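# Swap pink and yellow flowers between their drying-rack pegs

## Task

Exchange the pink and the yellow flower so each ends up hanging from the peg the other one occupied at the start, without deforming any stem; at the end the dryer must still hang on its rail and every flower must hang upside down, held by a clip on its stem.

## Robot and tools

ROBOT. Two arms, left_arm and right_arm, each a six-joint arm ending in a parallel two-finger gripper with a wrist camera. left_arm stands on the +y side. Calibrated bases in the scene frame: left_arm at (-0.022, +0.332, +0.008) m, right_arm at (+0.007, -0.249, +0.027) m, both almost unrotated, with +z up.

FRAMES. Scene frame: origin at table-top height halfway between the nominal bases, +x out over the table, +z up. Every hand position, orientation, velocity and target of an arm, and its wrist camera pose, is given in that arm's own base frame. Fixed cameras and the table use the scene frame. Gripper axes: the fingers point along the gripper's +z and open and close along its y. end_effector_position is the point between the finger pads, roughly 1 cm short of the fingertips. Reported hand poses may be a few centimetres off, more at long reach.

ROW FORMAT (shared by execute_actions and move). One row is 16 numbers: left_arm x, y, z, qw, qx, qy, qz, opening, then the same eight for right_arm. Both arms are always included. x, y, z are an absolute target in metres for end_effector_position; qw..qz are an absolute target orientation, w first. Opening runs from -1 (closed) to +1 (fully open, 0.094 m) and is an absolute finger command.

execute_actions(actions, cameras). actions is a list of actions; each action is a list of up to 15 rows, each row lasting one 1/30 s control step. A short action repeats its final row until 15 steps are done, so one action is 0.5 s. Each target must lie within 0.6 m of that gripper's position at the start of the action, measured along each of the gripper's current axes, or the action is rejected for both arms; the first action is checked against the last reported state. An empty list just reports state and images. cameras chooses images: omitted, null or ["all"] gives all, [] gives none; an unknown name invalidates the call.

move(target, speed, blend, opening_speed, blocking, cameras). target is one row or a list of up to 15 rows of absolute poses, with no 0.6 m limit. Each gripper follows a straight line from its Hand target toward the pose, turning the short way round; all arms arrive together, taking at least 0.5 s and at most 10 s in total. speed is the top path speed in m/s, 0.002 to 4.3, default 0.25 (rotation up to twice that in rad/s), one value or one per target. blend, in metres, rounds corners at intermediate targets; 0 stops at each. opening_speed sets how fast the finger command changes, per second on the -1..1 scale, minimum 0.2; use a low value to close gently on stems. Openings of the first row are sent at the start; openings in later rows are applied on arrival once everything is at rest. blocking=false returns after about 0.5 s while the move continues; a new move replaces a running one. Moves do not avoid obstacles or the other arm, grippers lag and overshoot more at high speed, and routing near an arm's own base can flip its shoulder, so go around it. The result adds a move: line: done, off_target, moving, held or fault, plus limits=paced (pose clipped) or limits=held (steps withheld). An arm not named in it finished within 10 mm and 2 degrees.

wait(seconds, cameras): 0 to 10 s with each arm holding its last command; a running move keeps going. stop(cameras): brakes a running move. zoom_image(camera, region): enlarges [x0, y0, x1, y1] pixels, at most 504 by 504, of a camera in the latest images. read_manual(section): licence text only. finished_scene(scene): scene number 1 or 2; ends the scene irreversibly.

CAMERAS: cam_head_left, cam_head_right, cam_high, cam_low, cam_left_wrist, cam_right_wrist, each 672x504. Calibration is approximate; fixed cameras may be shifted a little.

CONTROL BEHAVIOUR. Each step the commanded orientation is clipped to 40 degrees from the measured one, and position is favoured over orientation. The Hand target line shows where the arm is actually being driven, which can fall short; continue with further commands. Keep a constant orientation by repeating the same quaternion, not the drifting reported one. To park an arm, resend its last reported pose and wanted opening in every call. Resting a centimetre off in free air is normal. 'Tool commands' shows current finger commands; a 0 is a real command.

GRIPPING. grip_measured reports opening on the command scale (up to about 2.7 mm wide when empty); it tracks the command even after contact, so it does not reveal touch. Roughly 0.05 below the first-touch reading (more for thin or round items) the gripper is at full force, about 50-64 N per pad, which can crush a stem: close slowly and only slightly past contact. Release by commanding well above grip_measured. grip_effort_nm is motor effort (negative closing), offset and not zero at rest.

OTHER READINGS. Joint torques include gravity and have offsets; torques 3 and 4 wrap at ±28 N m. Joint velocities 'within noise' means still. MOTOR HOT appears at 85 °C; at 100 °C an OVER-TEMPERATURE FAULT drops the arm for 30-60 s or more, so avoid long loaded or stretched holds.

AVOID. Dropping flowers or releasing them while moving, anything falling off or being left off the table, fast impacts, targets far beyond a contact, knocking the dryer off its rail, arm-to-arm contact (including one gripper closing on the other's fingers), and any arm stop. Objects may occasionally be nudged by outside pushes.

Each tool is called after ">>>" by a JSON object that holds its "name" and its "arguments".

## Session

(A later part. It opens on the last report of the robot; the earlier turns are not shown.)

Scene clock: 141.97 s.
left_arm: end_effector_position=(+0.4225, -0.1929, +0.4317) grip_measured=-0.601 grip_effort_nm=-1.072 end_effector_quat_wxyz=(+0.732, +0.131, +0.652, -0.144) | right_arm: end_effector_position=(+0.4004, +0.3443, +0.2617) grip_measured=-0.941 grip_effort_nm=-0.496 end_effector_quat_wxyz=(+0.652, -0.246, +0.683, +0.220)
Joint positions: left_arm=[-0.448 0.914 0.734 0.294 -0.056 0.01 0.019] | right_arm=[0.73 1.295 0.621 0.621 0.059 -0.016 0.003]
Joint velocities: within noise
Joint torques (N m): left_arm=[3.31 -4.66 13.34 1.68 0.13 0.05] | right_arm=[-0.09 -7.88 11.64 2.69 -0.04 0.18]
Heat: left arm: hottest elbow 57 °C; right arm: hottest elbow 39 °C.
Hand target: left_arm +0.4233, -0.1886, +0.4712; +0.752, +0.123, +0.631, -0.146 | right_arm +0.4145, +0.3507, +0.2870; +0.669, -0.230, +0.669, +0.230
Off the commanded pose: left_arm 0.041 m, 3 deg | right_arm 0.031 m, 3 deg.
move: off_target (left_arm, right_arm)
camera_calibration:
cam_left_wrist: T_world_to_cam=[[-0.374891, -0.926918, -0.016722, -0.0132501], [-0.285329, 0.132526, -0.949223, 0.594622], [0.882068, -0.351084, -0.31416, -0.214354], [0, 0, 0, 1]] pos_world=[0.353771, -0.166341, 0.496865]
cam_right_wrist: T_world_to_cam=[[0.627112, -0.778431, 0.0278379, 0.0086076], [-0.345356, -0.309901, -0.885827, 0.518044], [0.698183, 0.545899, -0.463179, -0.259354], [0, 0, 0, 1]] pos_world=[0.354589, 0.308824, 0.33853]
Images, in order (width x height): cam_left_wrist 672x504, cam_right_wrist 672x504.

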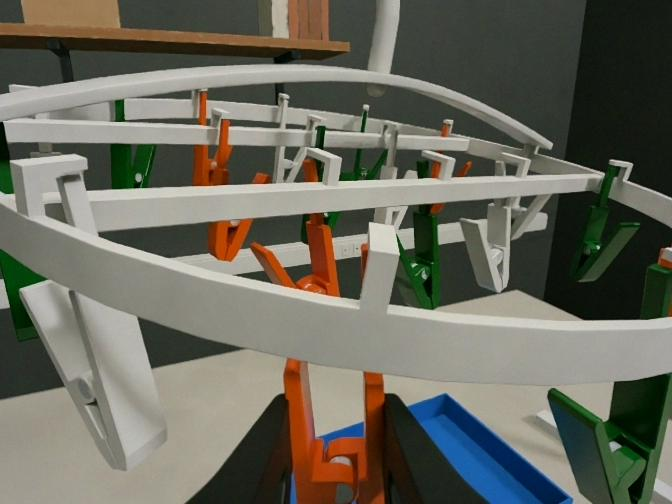

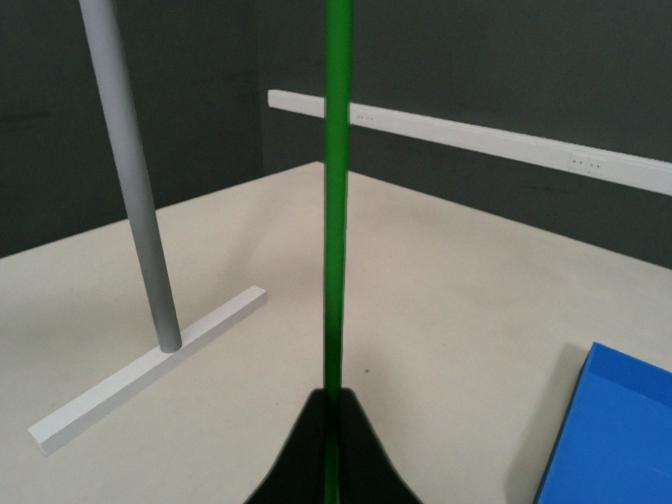

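>>> {"name": "move", "arguments": {"target": [0.4255, -0.1895, 0.472, 0.752, 0.1227, 0.631, -0.146, -0.95, 0.414, 0.350, 0.225, 0.6686, -0.2302, 0.6686, 0.2302, -0.95], "speed": 0.08, "cameras": ["cam_head_left","cam_right_wrist","cam_left_wrist"]}}

>>> {"name": "zoom_image", "arguments": {"camera": "cam_head_left", "region": [170, 30, 340, 200]}}

Scene clock: 146.60 s.
left_arm: end_effector_position=(+0.4225, -0.1929, +0.4317) grip_measured=-0.601 grip_effort_nm=-1.072 end_effector_quat_wxyz=(+0.732, +0.131, +0.652, -0.144) | right_arm: end_effector_position=(+0.4120, +0.3547, +0.2325) grip_measured=-0.941 grip_effort_nm=-0.501 end_effector_quat_wxyz=(+0.671, -0.237, +0.664, +0.228)
Joint positions: left_arm=[-0.448 0.914 0.734 0.294 -0.056 0.01 0.019] | right_arm=[0.73 1.445 0.609 0.842 0.059 -0.016 0.003]
Joint velocities: within noise
Joint torques (N m): left_arm=[3.25 -4.66 13.33 1.68 0.13 0.05] | right_arm=[-0.26 -9.47 6.09 2.7 -0.05 0.19]
Heat: left arm: hottest elbow 57 °C; right arm: hottest elbow 39 °C.
Hand target: left_arm +0.4233, -0.1886, +0.4712; +0.752, +0.123, +0.631, -0.146 | right_arm +0.4140, +0.3500, +0.2251; +0.669, -0.230, +0.669, +0.230
Off the commanded pose: left_arm 0.041 m, 3 deg | right_arm 0.009 m, 1 deg.
move: off_target (left_arm)
camera_calibration:
cam_left_wrist: T_world_to_cam=[[-0.374891, -0.926918, -0.016722, -0.0132501], [-0.285329, 0.132526, -0.949223, 0.594622], [0.882068, -0.351084, -0.31416, -0.214354], [0, 0, 0, 1]] pos_world=[0.353771, -0.166341, 0.496865]
cam_right_wrist: T_world_to_cam=[[0.625949, -0.779485, 0.0243019, 0.0119116], [-0.306032, -0.274176, -0.911686, 0.47652], [0.717309, 0.563232, -0.410168, -0.312992], [0, 0, 0, 1]] pos_world=[0.362886, 0.316222, 0.305768]
Images, in order (width x height): cam_head_left 672x504, cam_left_wrist 672x504, cam_right_wrist 672x504.

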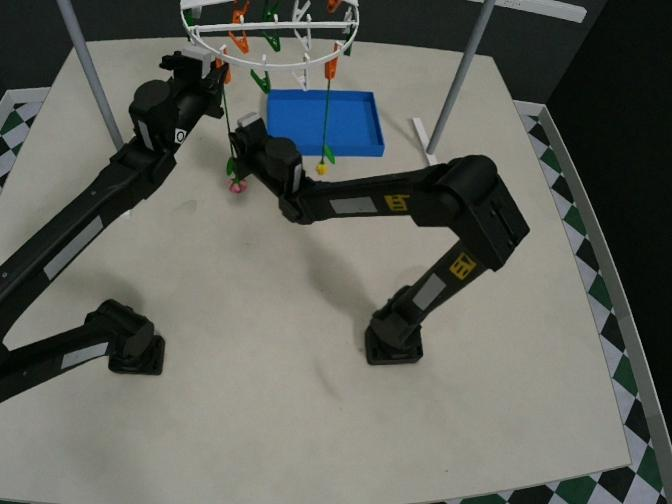

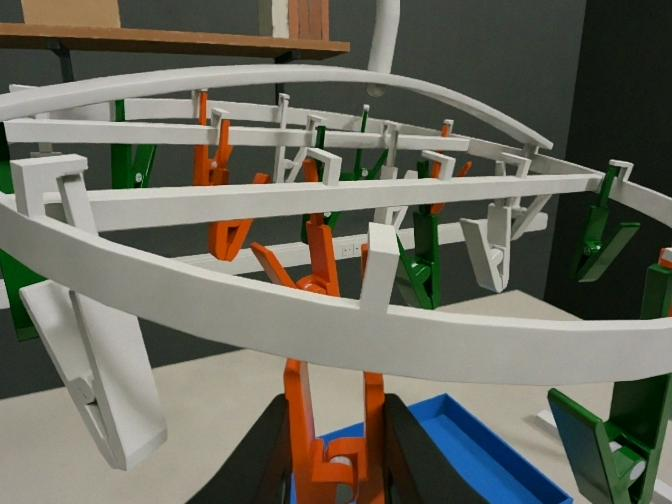

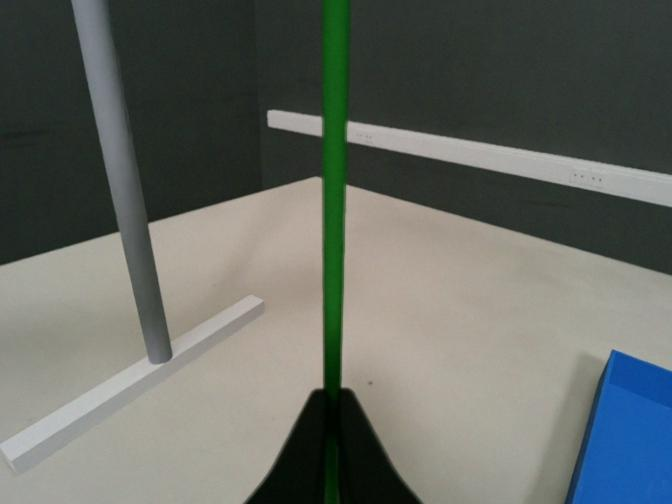

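Scaled by 2.965 from the camera's 672x504 image, which has a finer 960x720 frame.

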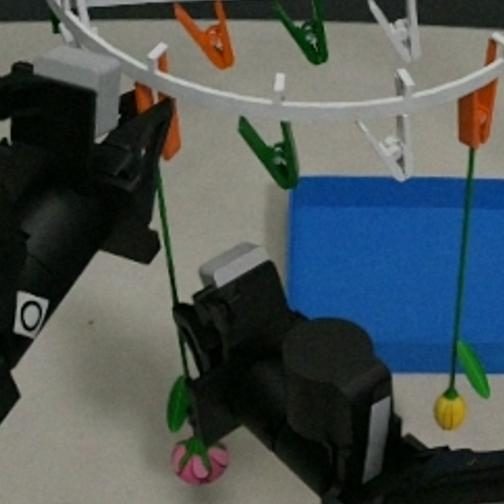

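>>> {"name": "move", "arguments": {"target": [0.4255, -0.1895, 0.472, 0.752, 0.1227, 0.631, -0.146, -0.95, 0.400, 0.338, 0.202, 0.6686, -0.2302, 0.6686, 0.2302, -0.95], "speed": 0.08, "cameras": ["cam_head_left"]}}

>>> {"name": "zoom_image", "arguments": {"camera": "cam_head_left", "region": [170, 30, 340, 200]}}

Scene clock: 150.07 s.
left_arm: end_effector_position=(+0.4225, -0.1929, +0.4317) grip_measured=-0.601 grip_effort_nm=-1.062 end_effector_quat_wxyz=(+0.732, +0.131, +0.652, -0.144) | right_arm: end_effector_position=(+0.3987, +0.3428, +0.2100) grip_measured=-0.941 grip_effort_nm=-0.496 end_effector_quat_wxyz=(+0.672, -0.237, +0.663, +0.229)
Joint positions: left_arm=[-0.448 0.914 0.734 0.294 -0.056 0.01 0.019] | right_arm=[0.73 1.47 0.541 0.936 0.059 -0.016 0.003]
Joint velocities: within noise
Joint torques (N m): left_arm=[3.25 -4.66 13.33 1.69 0.13 0.05] | right_arm=[-0.09 -9.11 5.48 2.74 -0.01 0.19]
Heat: left arm: hottest elbow 58 °C; right arm: hottest elbow 39 °C.
Hand target: left_arm +0.4233, -0.1886, +0.4712; +0.752, +0.123, +0.631, -0.146 | right_arm +0.3999, +0.3380, +0.2020; +0.668, -0.230, +0.669, +0.230
Off the commanded pose: left_arm 0.041 m, 3 deg | right_arm 0.009 m, 1 deg.
move: off_target (left_arm)
Images, in order (width x height): cam_head_left 672x504.

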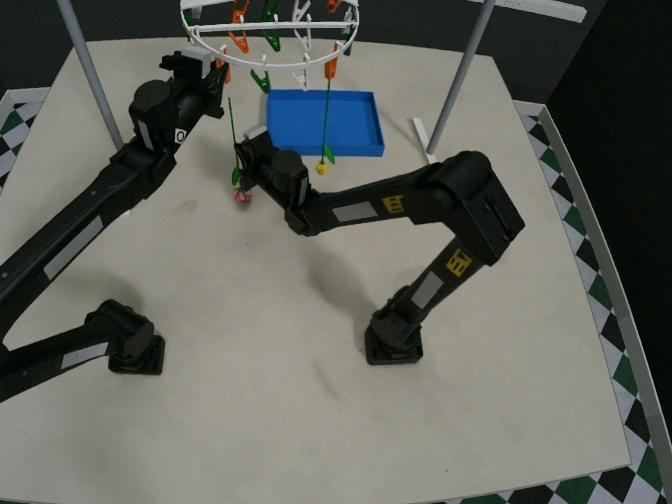

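Scaled by 2.965 from the camera's 672x504 image, which has a finer 960x720 frame.

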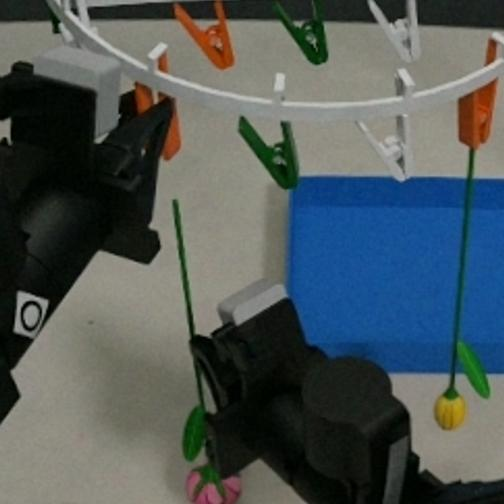

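>>> {"name": "move", "arguments": {"target": [[0.4255, -0.1895, 0.472, 0.752, 0.1227, 0.631, -0.146, 0.1, 0.400, 0.338, 0.202, 0.6686, -0.2302, 0.6686, 0.2302, -0.95],[0.35, -0.163, 0.43, 0.752, 0.1227, 0.631, -0.146, 0.1, 0.323, 0.19, 0.215, 0.6686, -0.2302, 0.6686, 0.2302, -0.95],[0.335, -0.279, 0.425, 0.7653, 0.028, 0.6424, -0.0334, 0.1, 0.323, 0.19, 0.215, 0.6686, -0.2302, 0.6686, 0.2302, -0.95]], "speed": 0.15, "cameras": ["cam_head_left","cam_left_wrist","cam_right_wrist"]}}

Scene clock: 164.70 s.
left_arm: end_effector_position=(+0.3314, -0.2699, +0.3940) grip_measured=+0.098 grip_effort_nm=0.051 end_effector_quat_wxyz=(+0.753, +0.044, +0.657, -0.019) | right_arm: end_effector_position=(+0.3245, +0.1945, +0.2199) grip_measured=-0.941 grip_effort_nm=-0.496 end_effector_quat_wxyz=(+0.673, -0.237, +0.662, +0.228)
Joint positions: left_arm=[-1.003 0.985 0.642 0.559 -0.899 0.212 0.052] | right_arm=[0.434 0.945 0.196 0.76 -0.237 -0.015 0.003]
Joint velocities: within noise
Joint torques (N m): left_arm=[2.14 -3.43 12.59 2.47 0.05 0.17] | right_arm=[-0.09 -1.96 6.56 1.76 -0.08 0.18]
Heat: left arm: hottest elbow 59 °C; right arm: hottest elbow 37 °C.
Hand target: left_arm +0.3336, -0.2775, +0.4243; +0.765, +0.028, +0.643, -0.033 | right_arm +0.3230, +0.1901, +0.2151; +0.669, -0.230, +0.668, +0.230
Off the commanded pose: left_arm 0.033 m, 3 deg | right_arm 0.007 m, 1 deg.
move: off_target (left_arm)
camera_calibration:
cam_left_wrist: T_world_to_cam=[[-0.0789611, -0.995412, -0.0540319, -0.221264], [-0.290516, 0.0748259, -0.95394, 0.531023], [0.953607, -0.059627, -0.295092, -0.125437], [0, 0, 0, 1]] pos_world=[0.256417, -0.267463, 0.457593]
cam_right_wrist: T_world_to_cam=[[0.625851, -0.7795, 0.0262569, -0.0583268], [-0.301037, -0.272481, -0.913855, 0.392884], [0.719505, 0.564033, -0.405191, -0.167073], [0, 0, 0, 1]] pos_world=[0.274986, 0.155822, 0.292874]
Images, in order (width x height): cam_head_left 672x504, cam_left_wrist 672x504, cam_right_wrist 672x504.

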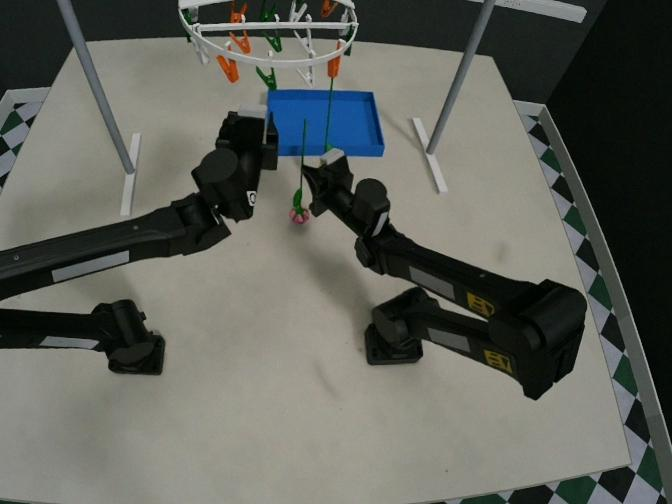

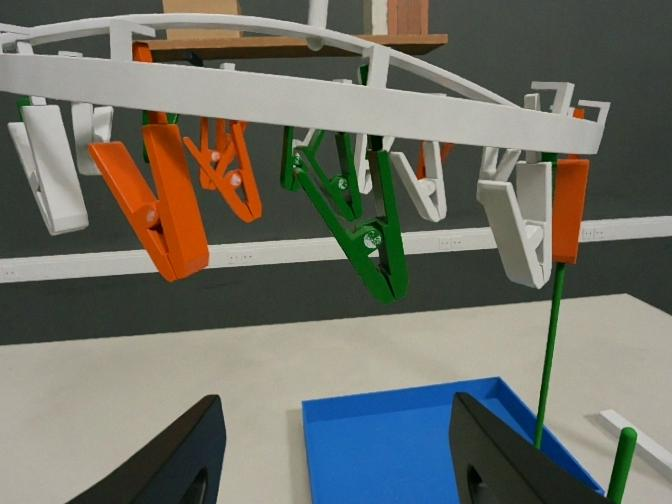

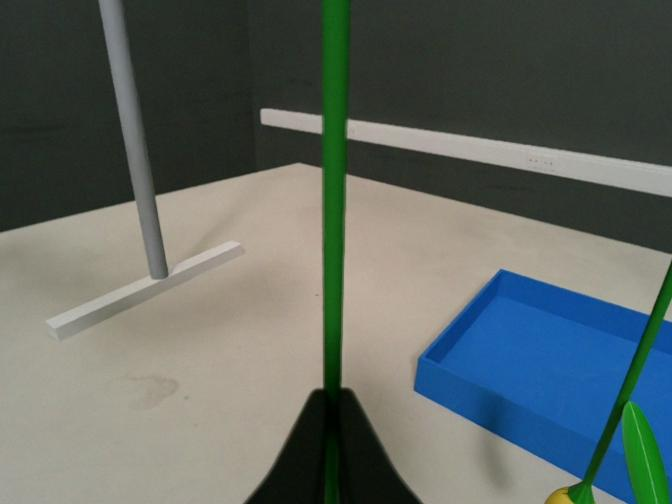

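>>> {"name": "move", "arguments": {"target": [0.345, -0.279, 0.445, 0.7653, 0.028, 0.6424, -0.0334, 0.1, 0.3855, 0.248, 0.215, 0.6103, -0.3349, 0.6434, 0.3177, -0.95], "speed": 0.15, "cameras": ["cam_head_left","cam_left_wrist","cam_right_wrist","cam_head_right"]}}

Scene clock: 186.60 s.
left_arm: end_effector_position=(+0.3369, -0.2748, +0.4188) grip_measured=+0.098 grip_effort_nm=0.051 end_effector_quat_wxyz=(+0.758, +0.042, +0.650, -0.027) | right_arm: end_effector_position=(+0.3683, +0.2450, +0.1977) grip_measured=-0.941 grip_effort_nm=-0.496 end_effector_quat_wxyz=(+0.592, -0.330, +0.659, +0.326)
Joint positions: left_arm=[-0.993 0.986 0.699 0.526 -0.879 0.213 0.052] | right_arm=[0.368 1.258 0.39 0.765 -0.598 -0.02 0.003]
Joint velocities: within noise
Joint torques (N m): left_arm=[3.31 -3.55 12.71 1.25 0.25 0.06] | right_arm=[-0.21 -5.01 9.91 2.25 -0.13 -0.13]
Heat: left arm: hottest elbow 56 °C; right arm: hottest elbow 37 °C.
Hand target: left_arm +0.3437, -0.2779, +0.4444; +0.765, +0.028, +0.642, -0.033 | right_arm +0.3844, +0.2473, +0.2151; +0.610, -0.335, +0.644, +0.318
Off the commanded pose: left_arm 0.028 m, 2 deg | right_arm 0.025 m, 3 deg.
move: off_target (left_arm, right_arm)
camera_calibration:
cam_left_wrist: T_world_to_cam=[[-0.0876923, -0.995327, -0.0404181, -0.227164], [-0.274648, 0.0631595, -0.959468, 0.550403], [0.957538, -0.0730372, -0.278903, -0.135314], [0, 0, 0, 1]] pos_world=[0.260815, -0.270749, 0.481173]
cam_right_wrist: T_world_to_cam=[[0.824921, -0.564435, -0.0303055, -0.160622], [-0.299381, -0.39081, -0.870424, 0.419309], [0.479454, 0.727104, -0.491368, -0.170686], [0, 0, 0, 1]] pos_world=[0.33987, 0.197316, 0.276239]
Images, in order (width x height): cam_head_left 672x504, cam_head_right 672x504, cam_left_wrist 672x504, cam_right_wrist 672x504.

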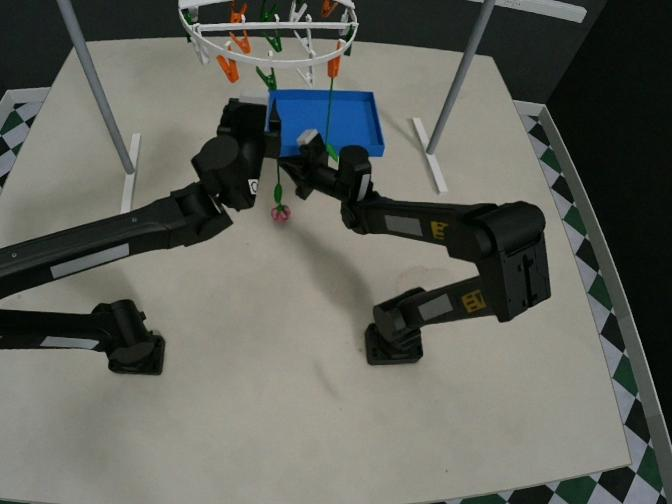

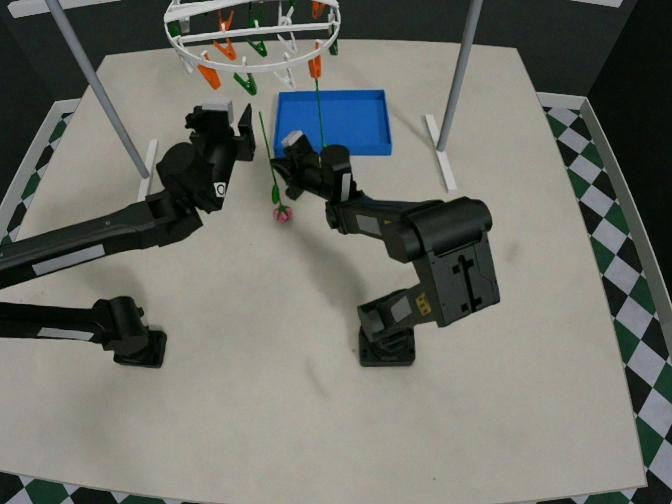

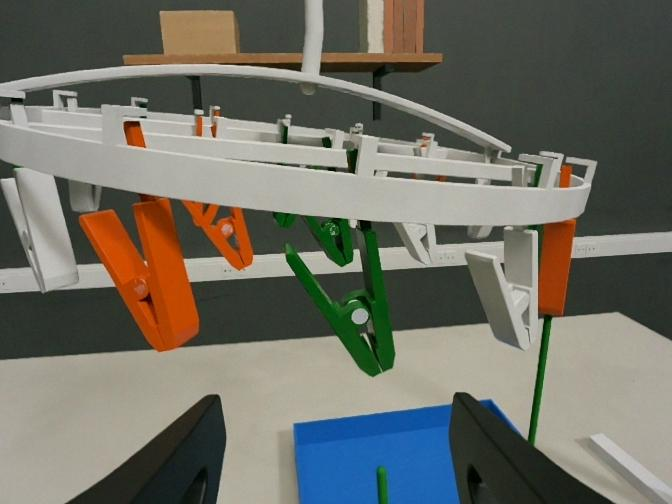

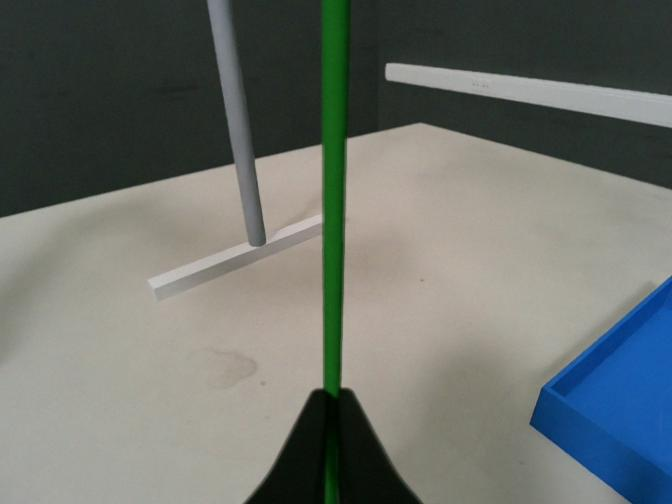

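>>> {"name": "move", "arguments": {"target": [0.416, -0.288, 0.455, 0.7653, 0.028, 0.6424, -0.0334, 0.1, 0.403, 0.2485, 0.215, 0.6103, -0.3349, 0.6434, 0.3177, -0.95], "speed": 0.1, "cameras": ["cam_left_wrist","cam_head_right"]}}

Scene clock: 195.33 s.
left_arm: end_effector_position=(+0.4066, -0.2837, +0.4292) grip_measured=+0.098 grip_effort_nm=0.051 end_effector_quat_wxyz=(+0.757, +0.043, +0.651, -0.023) | right_arm: end_effector_position=(+0.3850, +0.2462, +0.1968) grip_measured=-0.941 grip_effort_nm=-0.496 end_effector_quat_wxyz=(+0.590, -0.330, +0.660, +0.327)
Joint positions: left_arm=[-0.843 1.124 0.826 0.499 -0.736 0.171 0.052] | right_arm=[0.351 1.306 0.431 0.765 -0.615 -0.022 0.003]
Joint velocities: within noise
Joint torques (N m): left_arm=[3.14 -5.36 12.78 1.44 0.22 -0.05] | right_arm=[-0.32 -6.07 9.88 2.4 -0.14 -0.12]
Heat: left arm: hottest elbow 56 °C; right arm: hottest elbow 36 °C.
Hand target: left_arm +0.4145, -0.2868, +0.4545; +0.765, +0.028, +0.642, -0.033 | right_arm +0.4018, +0.2478, +0.2151; +0.610, -0.335, +0.644, +0.318
Off the commanded pose: left_arm 0.028 m, 3 deg | right_arm 0.026 m, 3 deg.
move: off_target (left_arm, right_arm)
camera_calibration:
cam_left_wrist: T_world_to_cam=[[-0.0842065, -0.99529, -0.048032, -0.227663], [-0.277283, 0.0697043, -0.958257, 0.582495], [0.957091, -0.067373, -0.281846, -0.196817], [0, 0, 0, 1]] pos_world=[0.330717, -0.280453, 0.491772]
Images, in order (width x height): cam_head_right 672x504, cam_left_wrist 672x504.

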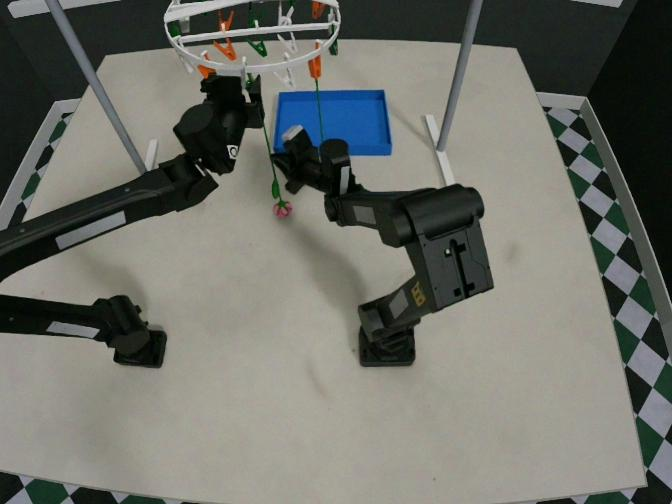

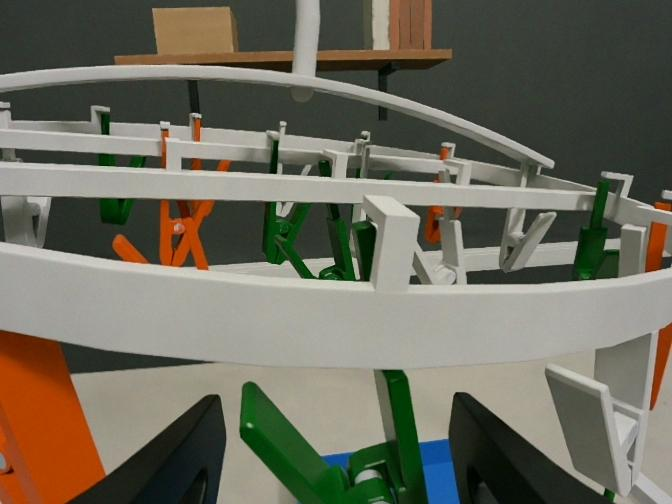

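>>> {"name": "move", "arguments": {"target": [[0.416, -0.2925, 0.459, 0.7653, 0.028, 0.6424, -0.0334, 0.1, 0.403, 0.2485, 0.215, 0.6103, -0.3349, 0.6434, 0.3177, -0.95],[0.416, -0.2925, 0.459, 0.7653, 0.028, 0.6424, -0.0334, -0.95, 0.403, 0.2485, 0.215, 0.6103, -0.3349, 0.6434, 0.3177, -0.95]], "speed": 0.05, "opening_speed": 0.6, "cameras": ["cam_left_wrist","cam_head_right","cam_head_left"]}}

>>> {"name": "zoom_image", "arguments": {"camera": "cam_head_right", "region": [190, 50, 340, 220]}}

>>> {"name": "zoom_image", "arguments": {"camera": "cam_head_left", "region": [200, 50, 350, 220]}}

Scene clock: 206.57 s.
left_arm: end_effector_position=(+0.4091, -0.2860, +0.4333) grip_measured=-0.584 grip_effort_nm=-1.062 end_effector_quat_wxyz=(+0.757, +0.042, +0.651, -0.023) | right_arm: end_effector_position=(+0.3852, +0.2461, +0.1966) grip_measured=-0.941 grip_effort_nm=-0.501 end_effector_quat_wxyz=(+0.590, -0.330, +0.661, +0.327)
Joint positions: left_arm=[-0.843 1.132 0.842 0.491 -0.739 0.17 0.02] | right_arm=[0.351 1.306 0.431 0.765 -0.615 -0.022 0.003]
Joint velocities: within noise
Joint torques (N m): left_arm=[2.55 -5.42 12.81 1.44 0.04 -0.04] | right_arm=[-0.09 -6.12 9.94 2.48 -0.15 -0.12]
Heat: left arm: hottest elbow 59 °C; right arm: hottest elbow 38 °C.
Hand target: left_arm +0.4147, -0.2915, +0.4583; +0.765, +0.028, +0.642, -0.033 | right_arm +0.4019, +0.2477, +0.2151; +0.610, -0.335, +0.644, +0.317
Off the commanded pose: left_arm 0.027 m, 2 deg | right_arm 0.026 m, 3 deg.
move: off_target (left_arm, right_arm); target 2's new opening was sent with left_arm's hand 0.027 m and 2 deg from that target
camera_calibration:
cam_left_wrist: T_world_to_cam=[[-0.0817706, -0.995602, -0.0457274, -0.231493], [-0.277139, 0.0667855, -0.958506, 0.586523], [0.957344, -0.0657047, -0.281381, -0.198048], [0, 0, 0, 1]] pos_world=[0.333219, -0.282659, 0.495873]
Images, in order (width x height): cam_head_left 672x504, cam_head_right 672x504, cam_left_wrist 672x504.

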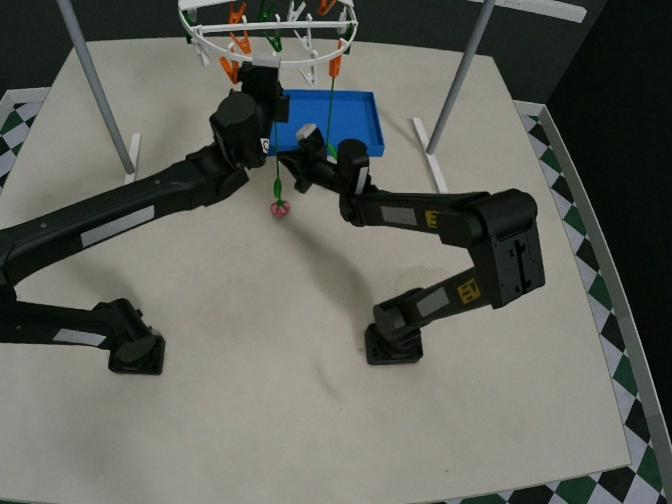

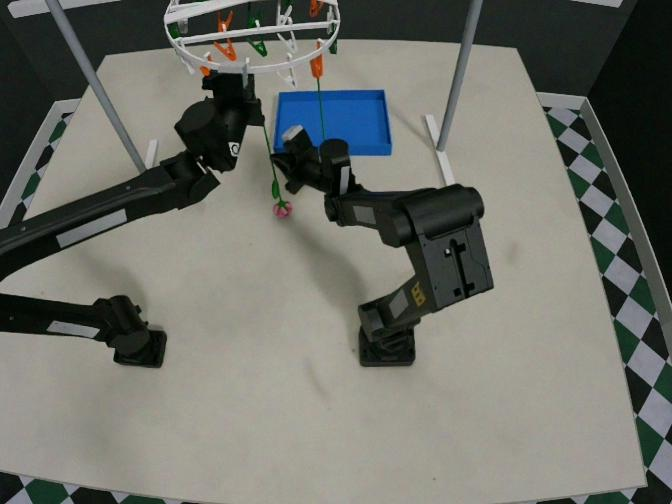

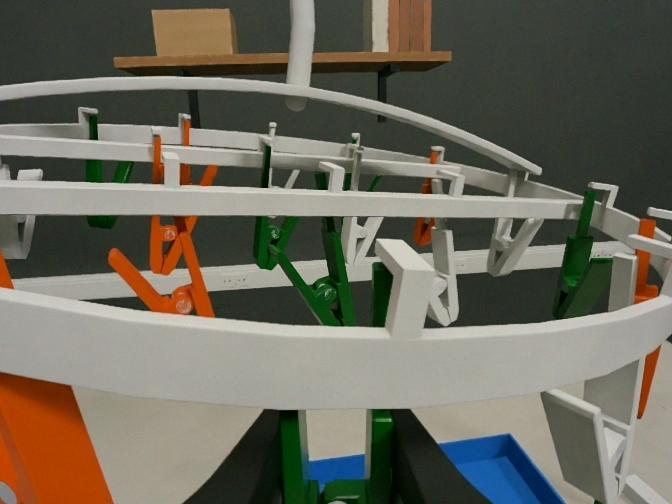

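Scaled by 2.965 from the camera's 672x504 image, which has a finer 960x720 frame.

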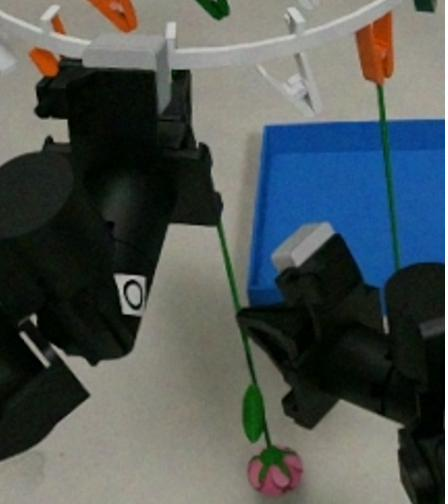

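Scaled by 2.965 from the camera's 672x504 image, which has a finer 960x720 frame.

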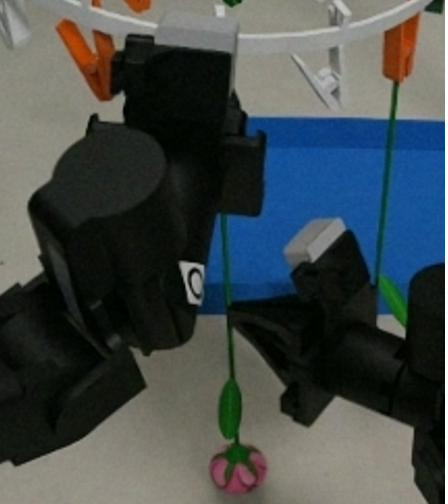

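>>> {"name": "execute_actions", "arguments": {"actions": [], "cameras": ["cam_low","cam_high"]}}

>>> {"name": "zoom_image", "arguments": {"camera": "cam_low", "region": [250, 120, 380, 270]}}

>>> {"name": "zoom_image", "arguments": {"camera": "cam_high", "region": [260, 100, 400, 240]}}

Scene clock: 211.17 s.
left_arm: end_effector_position=(+0.4091, -0.2860, +0.4333) grip_measured=-0.584 grip_effort_nm=-1.067 end_effector_quat_wxyz=(+0.757, +0.042, +0.651, -0.023) | right_arm: end_effector_position=(+0.3852, +0.2461, +0.1966) grip_measured=-0.941 grip_effort_nm=-0.496 end_effector_quat_wxyz=(+0.590, -0.330, +0.661, +0.327)
Joint positions: left_arm=[-0.843 1.132 0.842 0.491 -0.739 0.17 0.02] | right_arm=[0.351 1.306 0.431 0.765 -0.615 -0.022 0.003]
Joint velocities: within noise
Joint torques (N m): left_arm=[2.61 -5.48 12.81 1.44 0.04 -0.04] | right_arm=[-0.32 -6.07 9.98 2.44 -0.14 -0.13]
Heat: left arm: hottest elbow 60 °C; right arm: hottest elbow 38 °C.
Hand target: left_arm +0.4147, -0.2915, +0.4583; +0.765, +0.028, +0.642, -0.033 | right_arm +0.4019, +0.2477, +0.2151; +0.611, -0.335, +0.644, +0.317
Tool commands: left_gripper/opening=-0.95 right_gripper/opening=-0.95
Off the commanded pose: left_arm 0.027 m, 2 deg | right_arm 0.026 m, 3 deg.
Images, in order (width x height): cam_high 672x504, cam_low 672x504.

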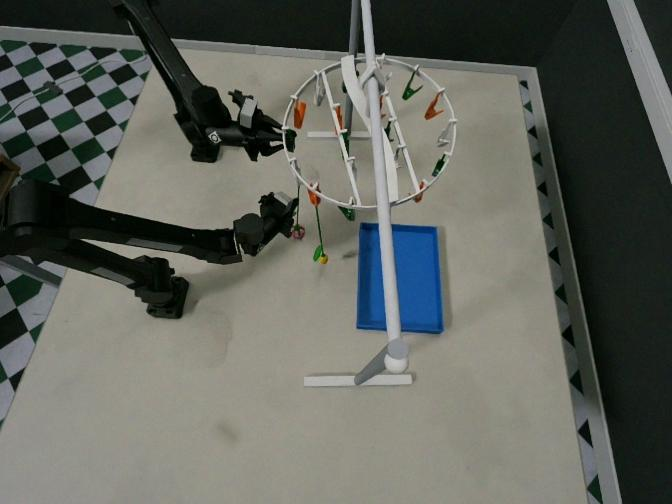

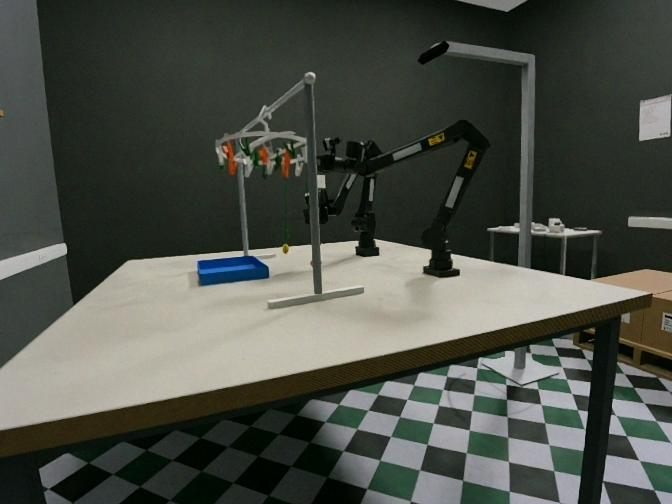

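Scaled by 3.360 from the camera's 672x504 image, which has a finer 960x720 frame.

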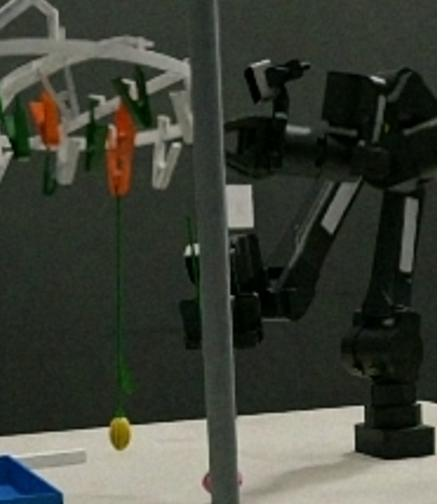

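Scaled by 3.600 from the camera's 672x504 image, which has a finer 960x720 frame.

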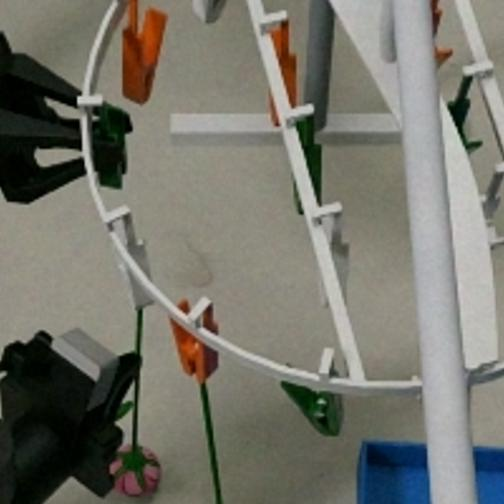

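>>> {"name": "move", "arguments": {"target": [0.416, -0.2925, 0.459, 0.7653, 0.028, 0.6424, -0.0334, -0.95, 0.402, 0.257, 0.240, 0.6103, -0.3349, 0.6434, 0.3177, -0.95], "speed": 0.05, "cameras": ["cam_right_wrist","cam_head_right"]}}

>>> {"name": "zoom_image", "arguments": {"camera": "cam_head_right", "region": [190, 50, 340, 220]}}

Scene clock: 223.07 s.
left_arm: end_effector_position=(+0.4091, -0.2860, +0.4333) grip_measured=-0.584 grip_effort_nm=-1.062 end_effector_quat_wxyz=(+0.757, +0.042, +0.651, -0.023) | right_arm: end_effector_position=(+0.3908, +0.2479, +0.2167) grip_measured=-0.941 grip_effort_nm=-0.501 end_effector_quat_wxyz=(+0.594, -0.326, +0.662, +0.321)
Joint positions: left_arm=[-0.843 1.132 0.842 0.491 -0.739 0.17 0.02] | right_arm=[0.357 1.255 0.464 0.685 -0.594 -0.022 0.003]
Joint velocities: within noise
Joint torques (N m): left_arm=[2.61 -5.48 12.81 1.44 0.04 -0.05] | right_arm=[1.26 -7.36 10.48 1.62 0.03 -0.09]
Heat: left arm: hottest elbow 64 °C; right arm: hottest elbow 39 °C.
Hand target: left_arm +0.4147, -0.2915, +0.4583; +0.765, +0.028, +0.642, -0.033 | right_arm +0.4007, +0.2563, +0.2400; +0.610, -0.335, +0.644, +0.318
Off the commanded pose: left_arm 0.027 m, 2 deg | right_arm 0.027 m, 3 deg.
move: off_target (left_arm, right_arm)
camera_calibration:
cam_right_wrist: T_world_to_cam=[[0.816788, -0.576185, -0.029478, -0.171083], [-0.305706, -0.3889, -0.869081, 0.445444], [0.489287, 0.718866, -0.493791, -0.17547], [0, 0, 0, 1]] pos_world=[0.361769, 0.200797, 0.295438]
Images, in order (width x height): cam_head_right 672x504, cam_right_wrist 672x504.

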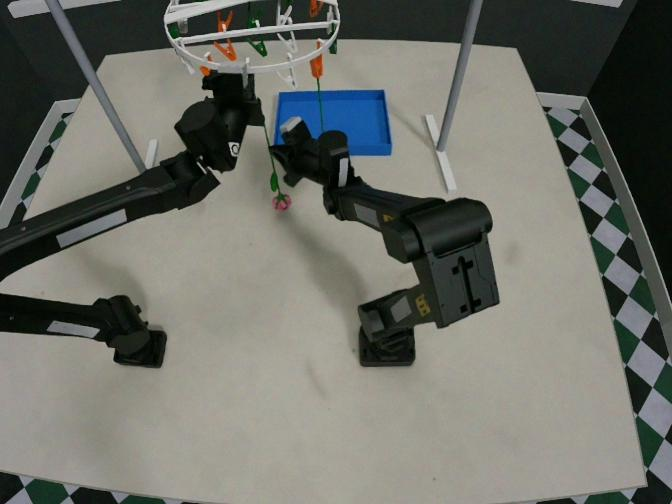

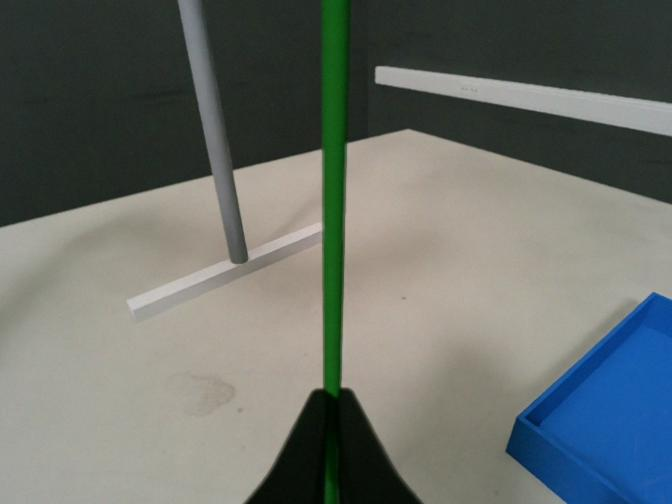

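Scaled by 2.965 from the camera's 672x504 image, which has a finer 960x720 frame.

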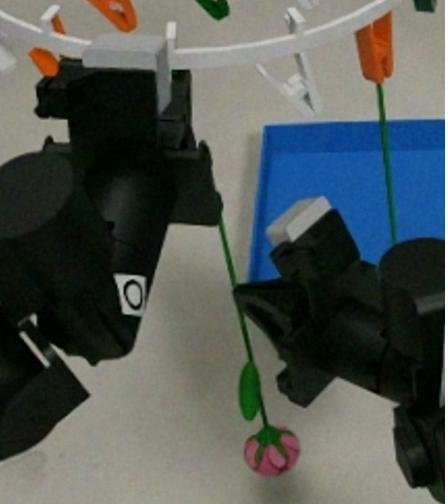

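>>> {"name": "move", "arguments": {"target": [0.416, -0.2925, 0.459, 0.7653, 0.028, 0.6424, -0.0334, -0.95, 0.395, 0.265, 0.242, 0.6103, -0.3349, 0.6434, 0.3177, -0.95], "speed": 0.05, "cameras": []}}

Scene clock: 225.67 s.
left_arm: end_effector_position=(+0.4091, -0.2860, +0.4333) grip_measured=-0.584 grip_effort_nm=-1.062 end_effector_quat_wxyz=(+0.757, +0.042, +0.651, -0.023) | right_arm: end_effector_position=(+0.3860, +0.2566, +0.2195) grip_measured=-0.941 grip_effort_nm=-0.501 end_effector_quat_wxyz=(+0.595, -0.327, +0.661, +0.320)
Joint positions: left_arm=[-0.843 1.132 0.842 0.491 -0.739 0.17 0.02] | right_arm=[0.389 1.244 0.464 0.676 -0.563 -0.022 0.003]
Joint velocities: within noise
Joint torques (N m): left_arm=[2.61 -5.48 12.79 1.46 0.04 -0.04] | right_arm=[1.26 -7.53 10.22 1.66 0.02 -0.08]
Heat: left arm: hottest elbow 64 °C; right arm: hottest elbow 39 °C.
Hand target: left_arm +0.4147, -0.2915, +0.4583; +0.765, +0.028, +0.642, -0.033 | right_arm +0.3939, +0.2644, +0.2420; +0.610, -0.335, +0.644, +0.318
Off the commanded pose: left_arm 0.027 m, 2 deg | right_arm 0.026 m, 3 deg.
move: off_target (left_arm, right_arm)
No camera images: "cameras" was empty.

>>> {"name": "move", "arguments": {"target": [0.416, -0.2925, 0.459, 0.7653, 0.028, 0.6424, -0.0334, -0.95, 0.394, 0.264, 0.272, 0.6103, -0.3349, 0.6434, 0.3177, -0.95], "speed": 0.04, "cameras": ["cam_right_wrist","cam_left_wrist","cam_head_right"]}}

>>> {"name": "zoom_image", "arguments": {"camera": "cam_head_right", "region": [190, 50, 340, 220]}}

Scene clock: 229.17 s.
left_arm: end_effector_position=(+0.4091, -0.2860, +0.4333) grip_measured=-0.584 grip_effort_nm=-1.067 end_effector_quat_wxyz=(+0.757, +0.042, +0.651, -0.023) | right_arm: end_effector_position=(+0.3832, +0.2555, +0.2439) grip_measured=-0.941 grip_effort_nm=-0.491 end_effector_quat_wxyz=(+0.592, -0.327, +0.663, +0.320)
Joint positions: left_arm=[-0.843 1.132 0.842 0.491 -0.739 0.17 0.02] | right_arm=[0.389 1.161 0.494 0.556 -0.562 -0.022 0.003]
Joint velocities: within noise
Joint torques (N m): left_arm=[2.55 -5.42 12.79 1.44 0.04 -0.04] | right_arm=[1.2 -6.89 11.58 1.7 -0.07 -0.07]
Heat: left arm: hottest elbow 65 °C; right arm: hottest elbow 40 °C.
Hand target: left_arm +0.4147, -0.2915, +0.4583; +0.765, +0.028, +0.642, -0.033 | right_arm +0.3925, +0.2631, +0.2719; +0.610, -0.335, +0.644, +0.318
Off the commanded pose: left_arm 0.027 m, 2 deg | right_arm 0.031 m, 3 deg.
move: off_target (left_arm, right_arm)
camera_calibration:
cam_left_wrist: T_world_to_cam=[[-0.0817706, -0.995602, -0.0457274, -0.231493], [-0.277139, 0.0667855, -0.958506, 0.586523], [0.957344, -0.0657047, -0.281381, -0.198048], [0, 0, 0, 1]] pos_world=[0.333219, -0.282659, 0.495873]
cam_right_wrist: T_world_to_cam=[[0.816983, -0.575916, -0.0293255, -0.159875], [-0.30843, -0.393433, -0.866073, 0.471161], [0.487247, 0.716611, -0.499058, -0.161177], [0, 0, 0, 1]] pos_world=[0.354468, 0.208797, 0.322934]
Images, in order (width x height): cam_head_right 672x504, cam_left_wrist 672x504, cam_right_wrist 672x504.

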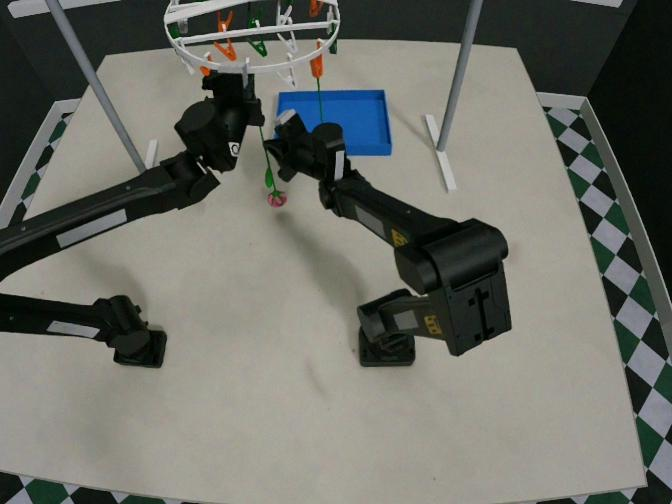

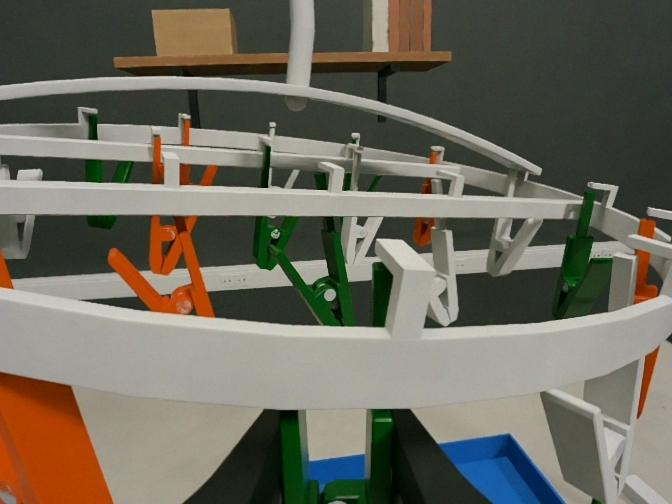

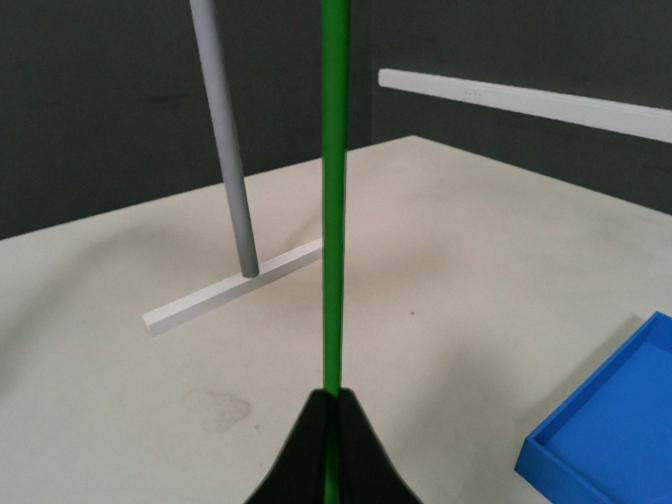

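Scaled by 2.965 from the camera's 672x504 image, which has a finer 960x720 frame.

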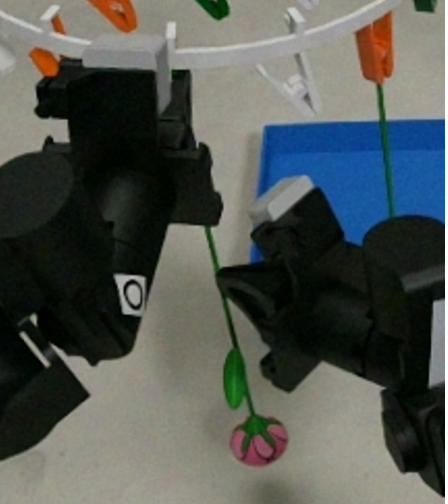

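>>> {"name": "move", "arguments": {"target": [[0.416, -0.2925, 0.459, 0.7653, 0.028, 0.6424, -0.0334, 0.1, 0.394, 0.264, 0.272, 0.6103, -0.3349, 0.6434, 0.3177, -0.95],[0.345, -0.283, 0.445, 0.7653, 0.028, 0.6424, -0.0334, 0.1, 0.394, 0.264, 0.272, 0.6103, -0.3349, 0.6434, 0.3177, -0.95]], "speed": 0.1, "opening_speed": 1, "cameras": ["cam_left_wrist","cam_head_right"]}}

>>> {"name": "zoom_image", "arguments": {"camera": "cam_left_wrist", "region": [250, 180, 450, 500]}}

Scene clock: 234.30 s.
left_arm: end_effector_position=(+0.3506, -0.2845, +0.4350) grip_measured=+0.098 grip_effort_nm=0.046 end_effector_quat_wxyz=(+0.758, +0.033, +0.650, -0.026) | right_arm: end_effector_position=(+0.3831, +0.2554, +0.2442) grip_measured=-0.941 grip_effort_nm=-0.491 end_effector_quat_wxyz=(+0.592, -0.327, +0.663, +0.320)
Joint positions: left_arm=[-0.978 1.027 0.767 0.501 -0.879 0.203 0.052] | right_arm=[0.389 1.16 0.494 0.554 -0.562 -0.022 0.003]
Joint velocities: within noise
Joint torques (N m): left_arm=[1.9 -6.07 8.73 2.54 0.04 0.17] | right_arm=[1.2 -6.77 11.59 1.68 -0.07 -0.08]
Heat: left arm: hottest elbow 65 °C; right arm: hottest elbow 41 °C.
Hand target: left_arm +0.3452, -0.2829, +0.4448; +0.765, +0.028, +0.643, -0.033 | right_arm +0.3924, +0.2631, +0.2720; +0.611, -0.335, +0.644, +0.318
Off the commanded pose: left_arm 0.012 m, 2 deg | right_arm 0.031 m, 3 deg.
move: off_target (left_arm, right_arm)
camera_calibration:
cam_left_wrist: T_world_to_cam=[[-0.0751933, -0.996742, -0.0291839, -0.244608], [-0.275101, 0.0488665, -0.960173, 0.566714], [0.95847, -0.06417, -0.277879, -0.142951], [0, 0, 0, 1]] pos_world=[0.274525, -0.280677, 0.497281]
Images, in order (width x height): cam_head_right 672x504, cam_left_wrist 672x504.

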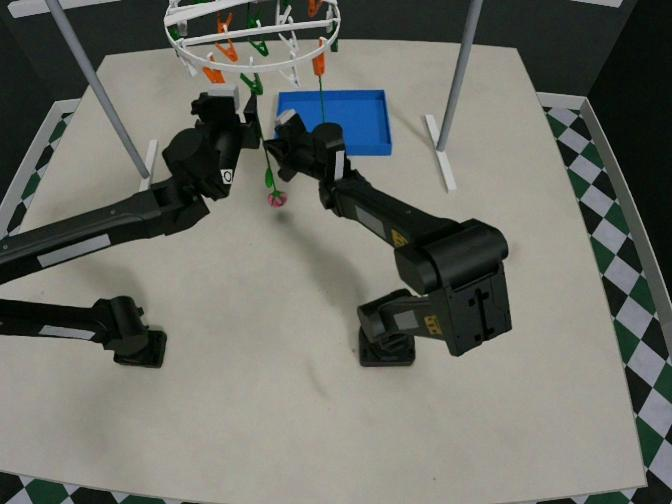

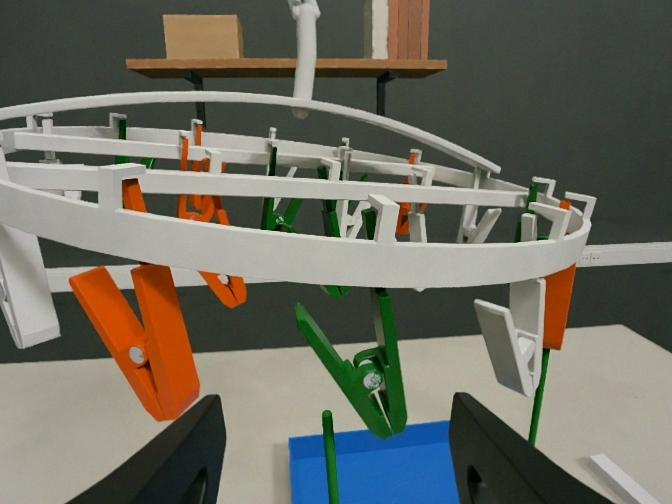

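Scaled by 1.575 from the camera's 672x504 image, which has a finer 960x720 frame.

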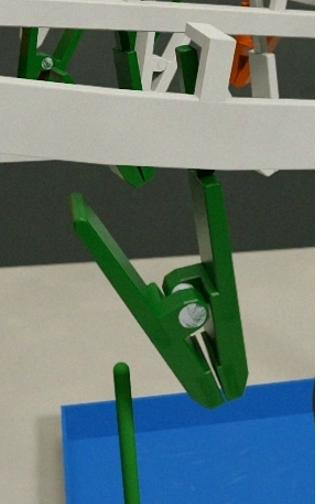

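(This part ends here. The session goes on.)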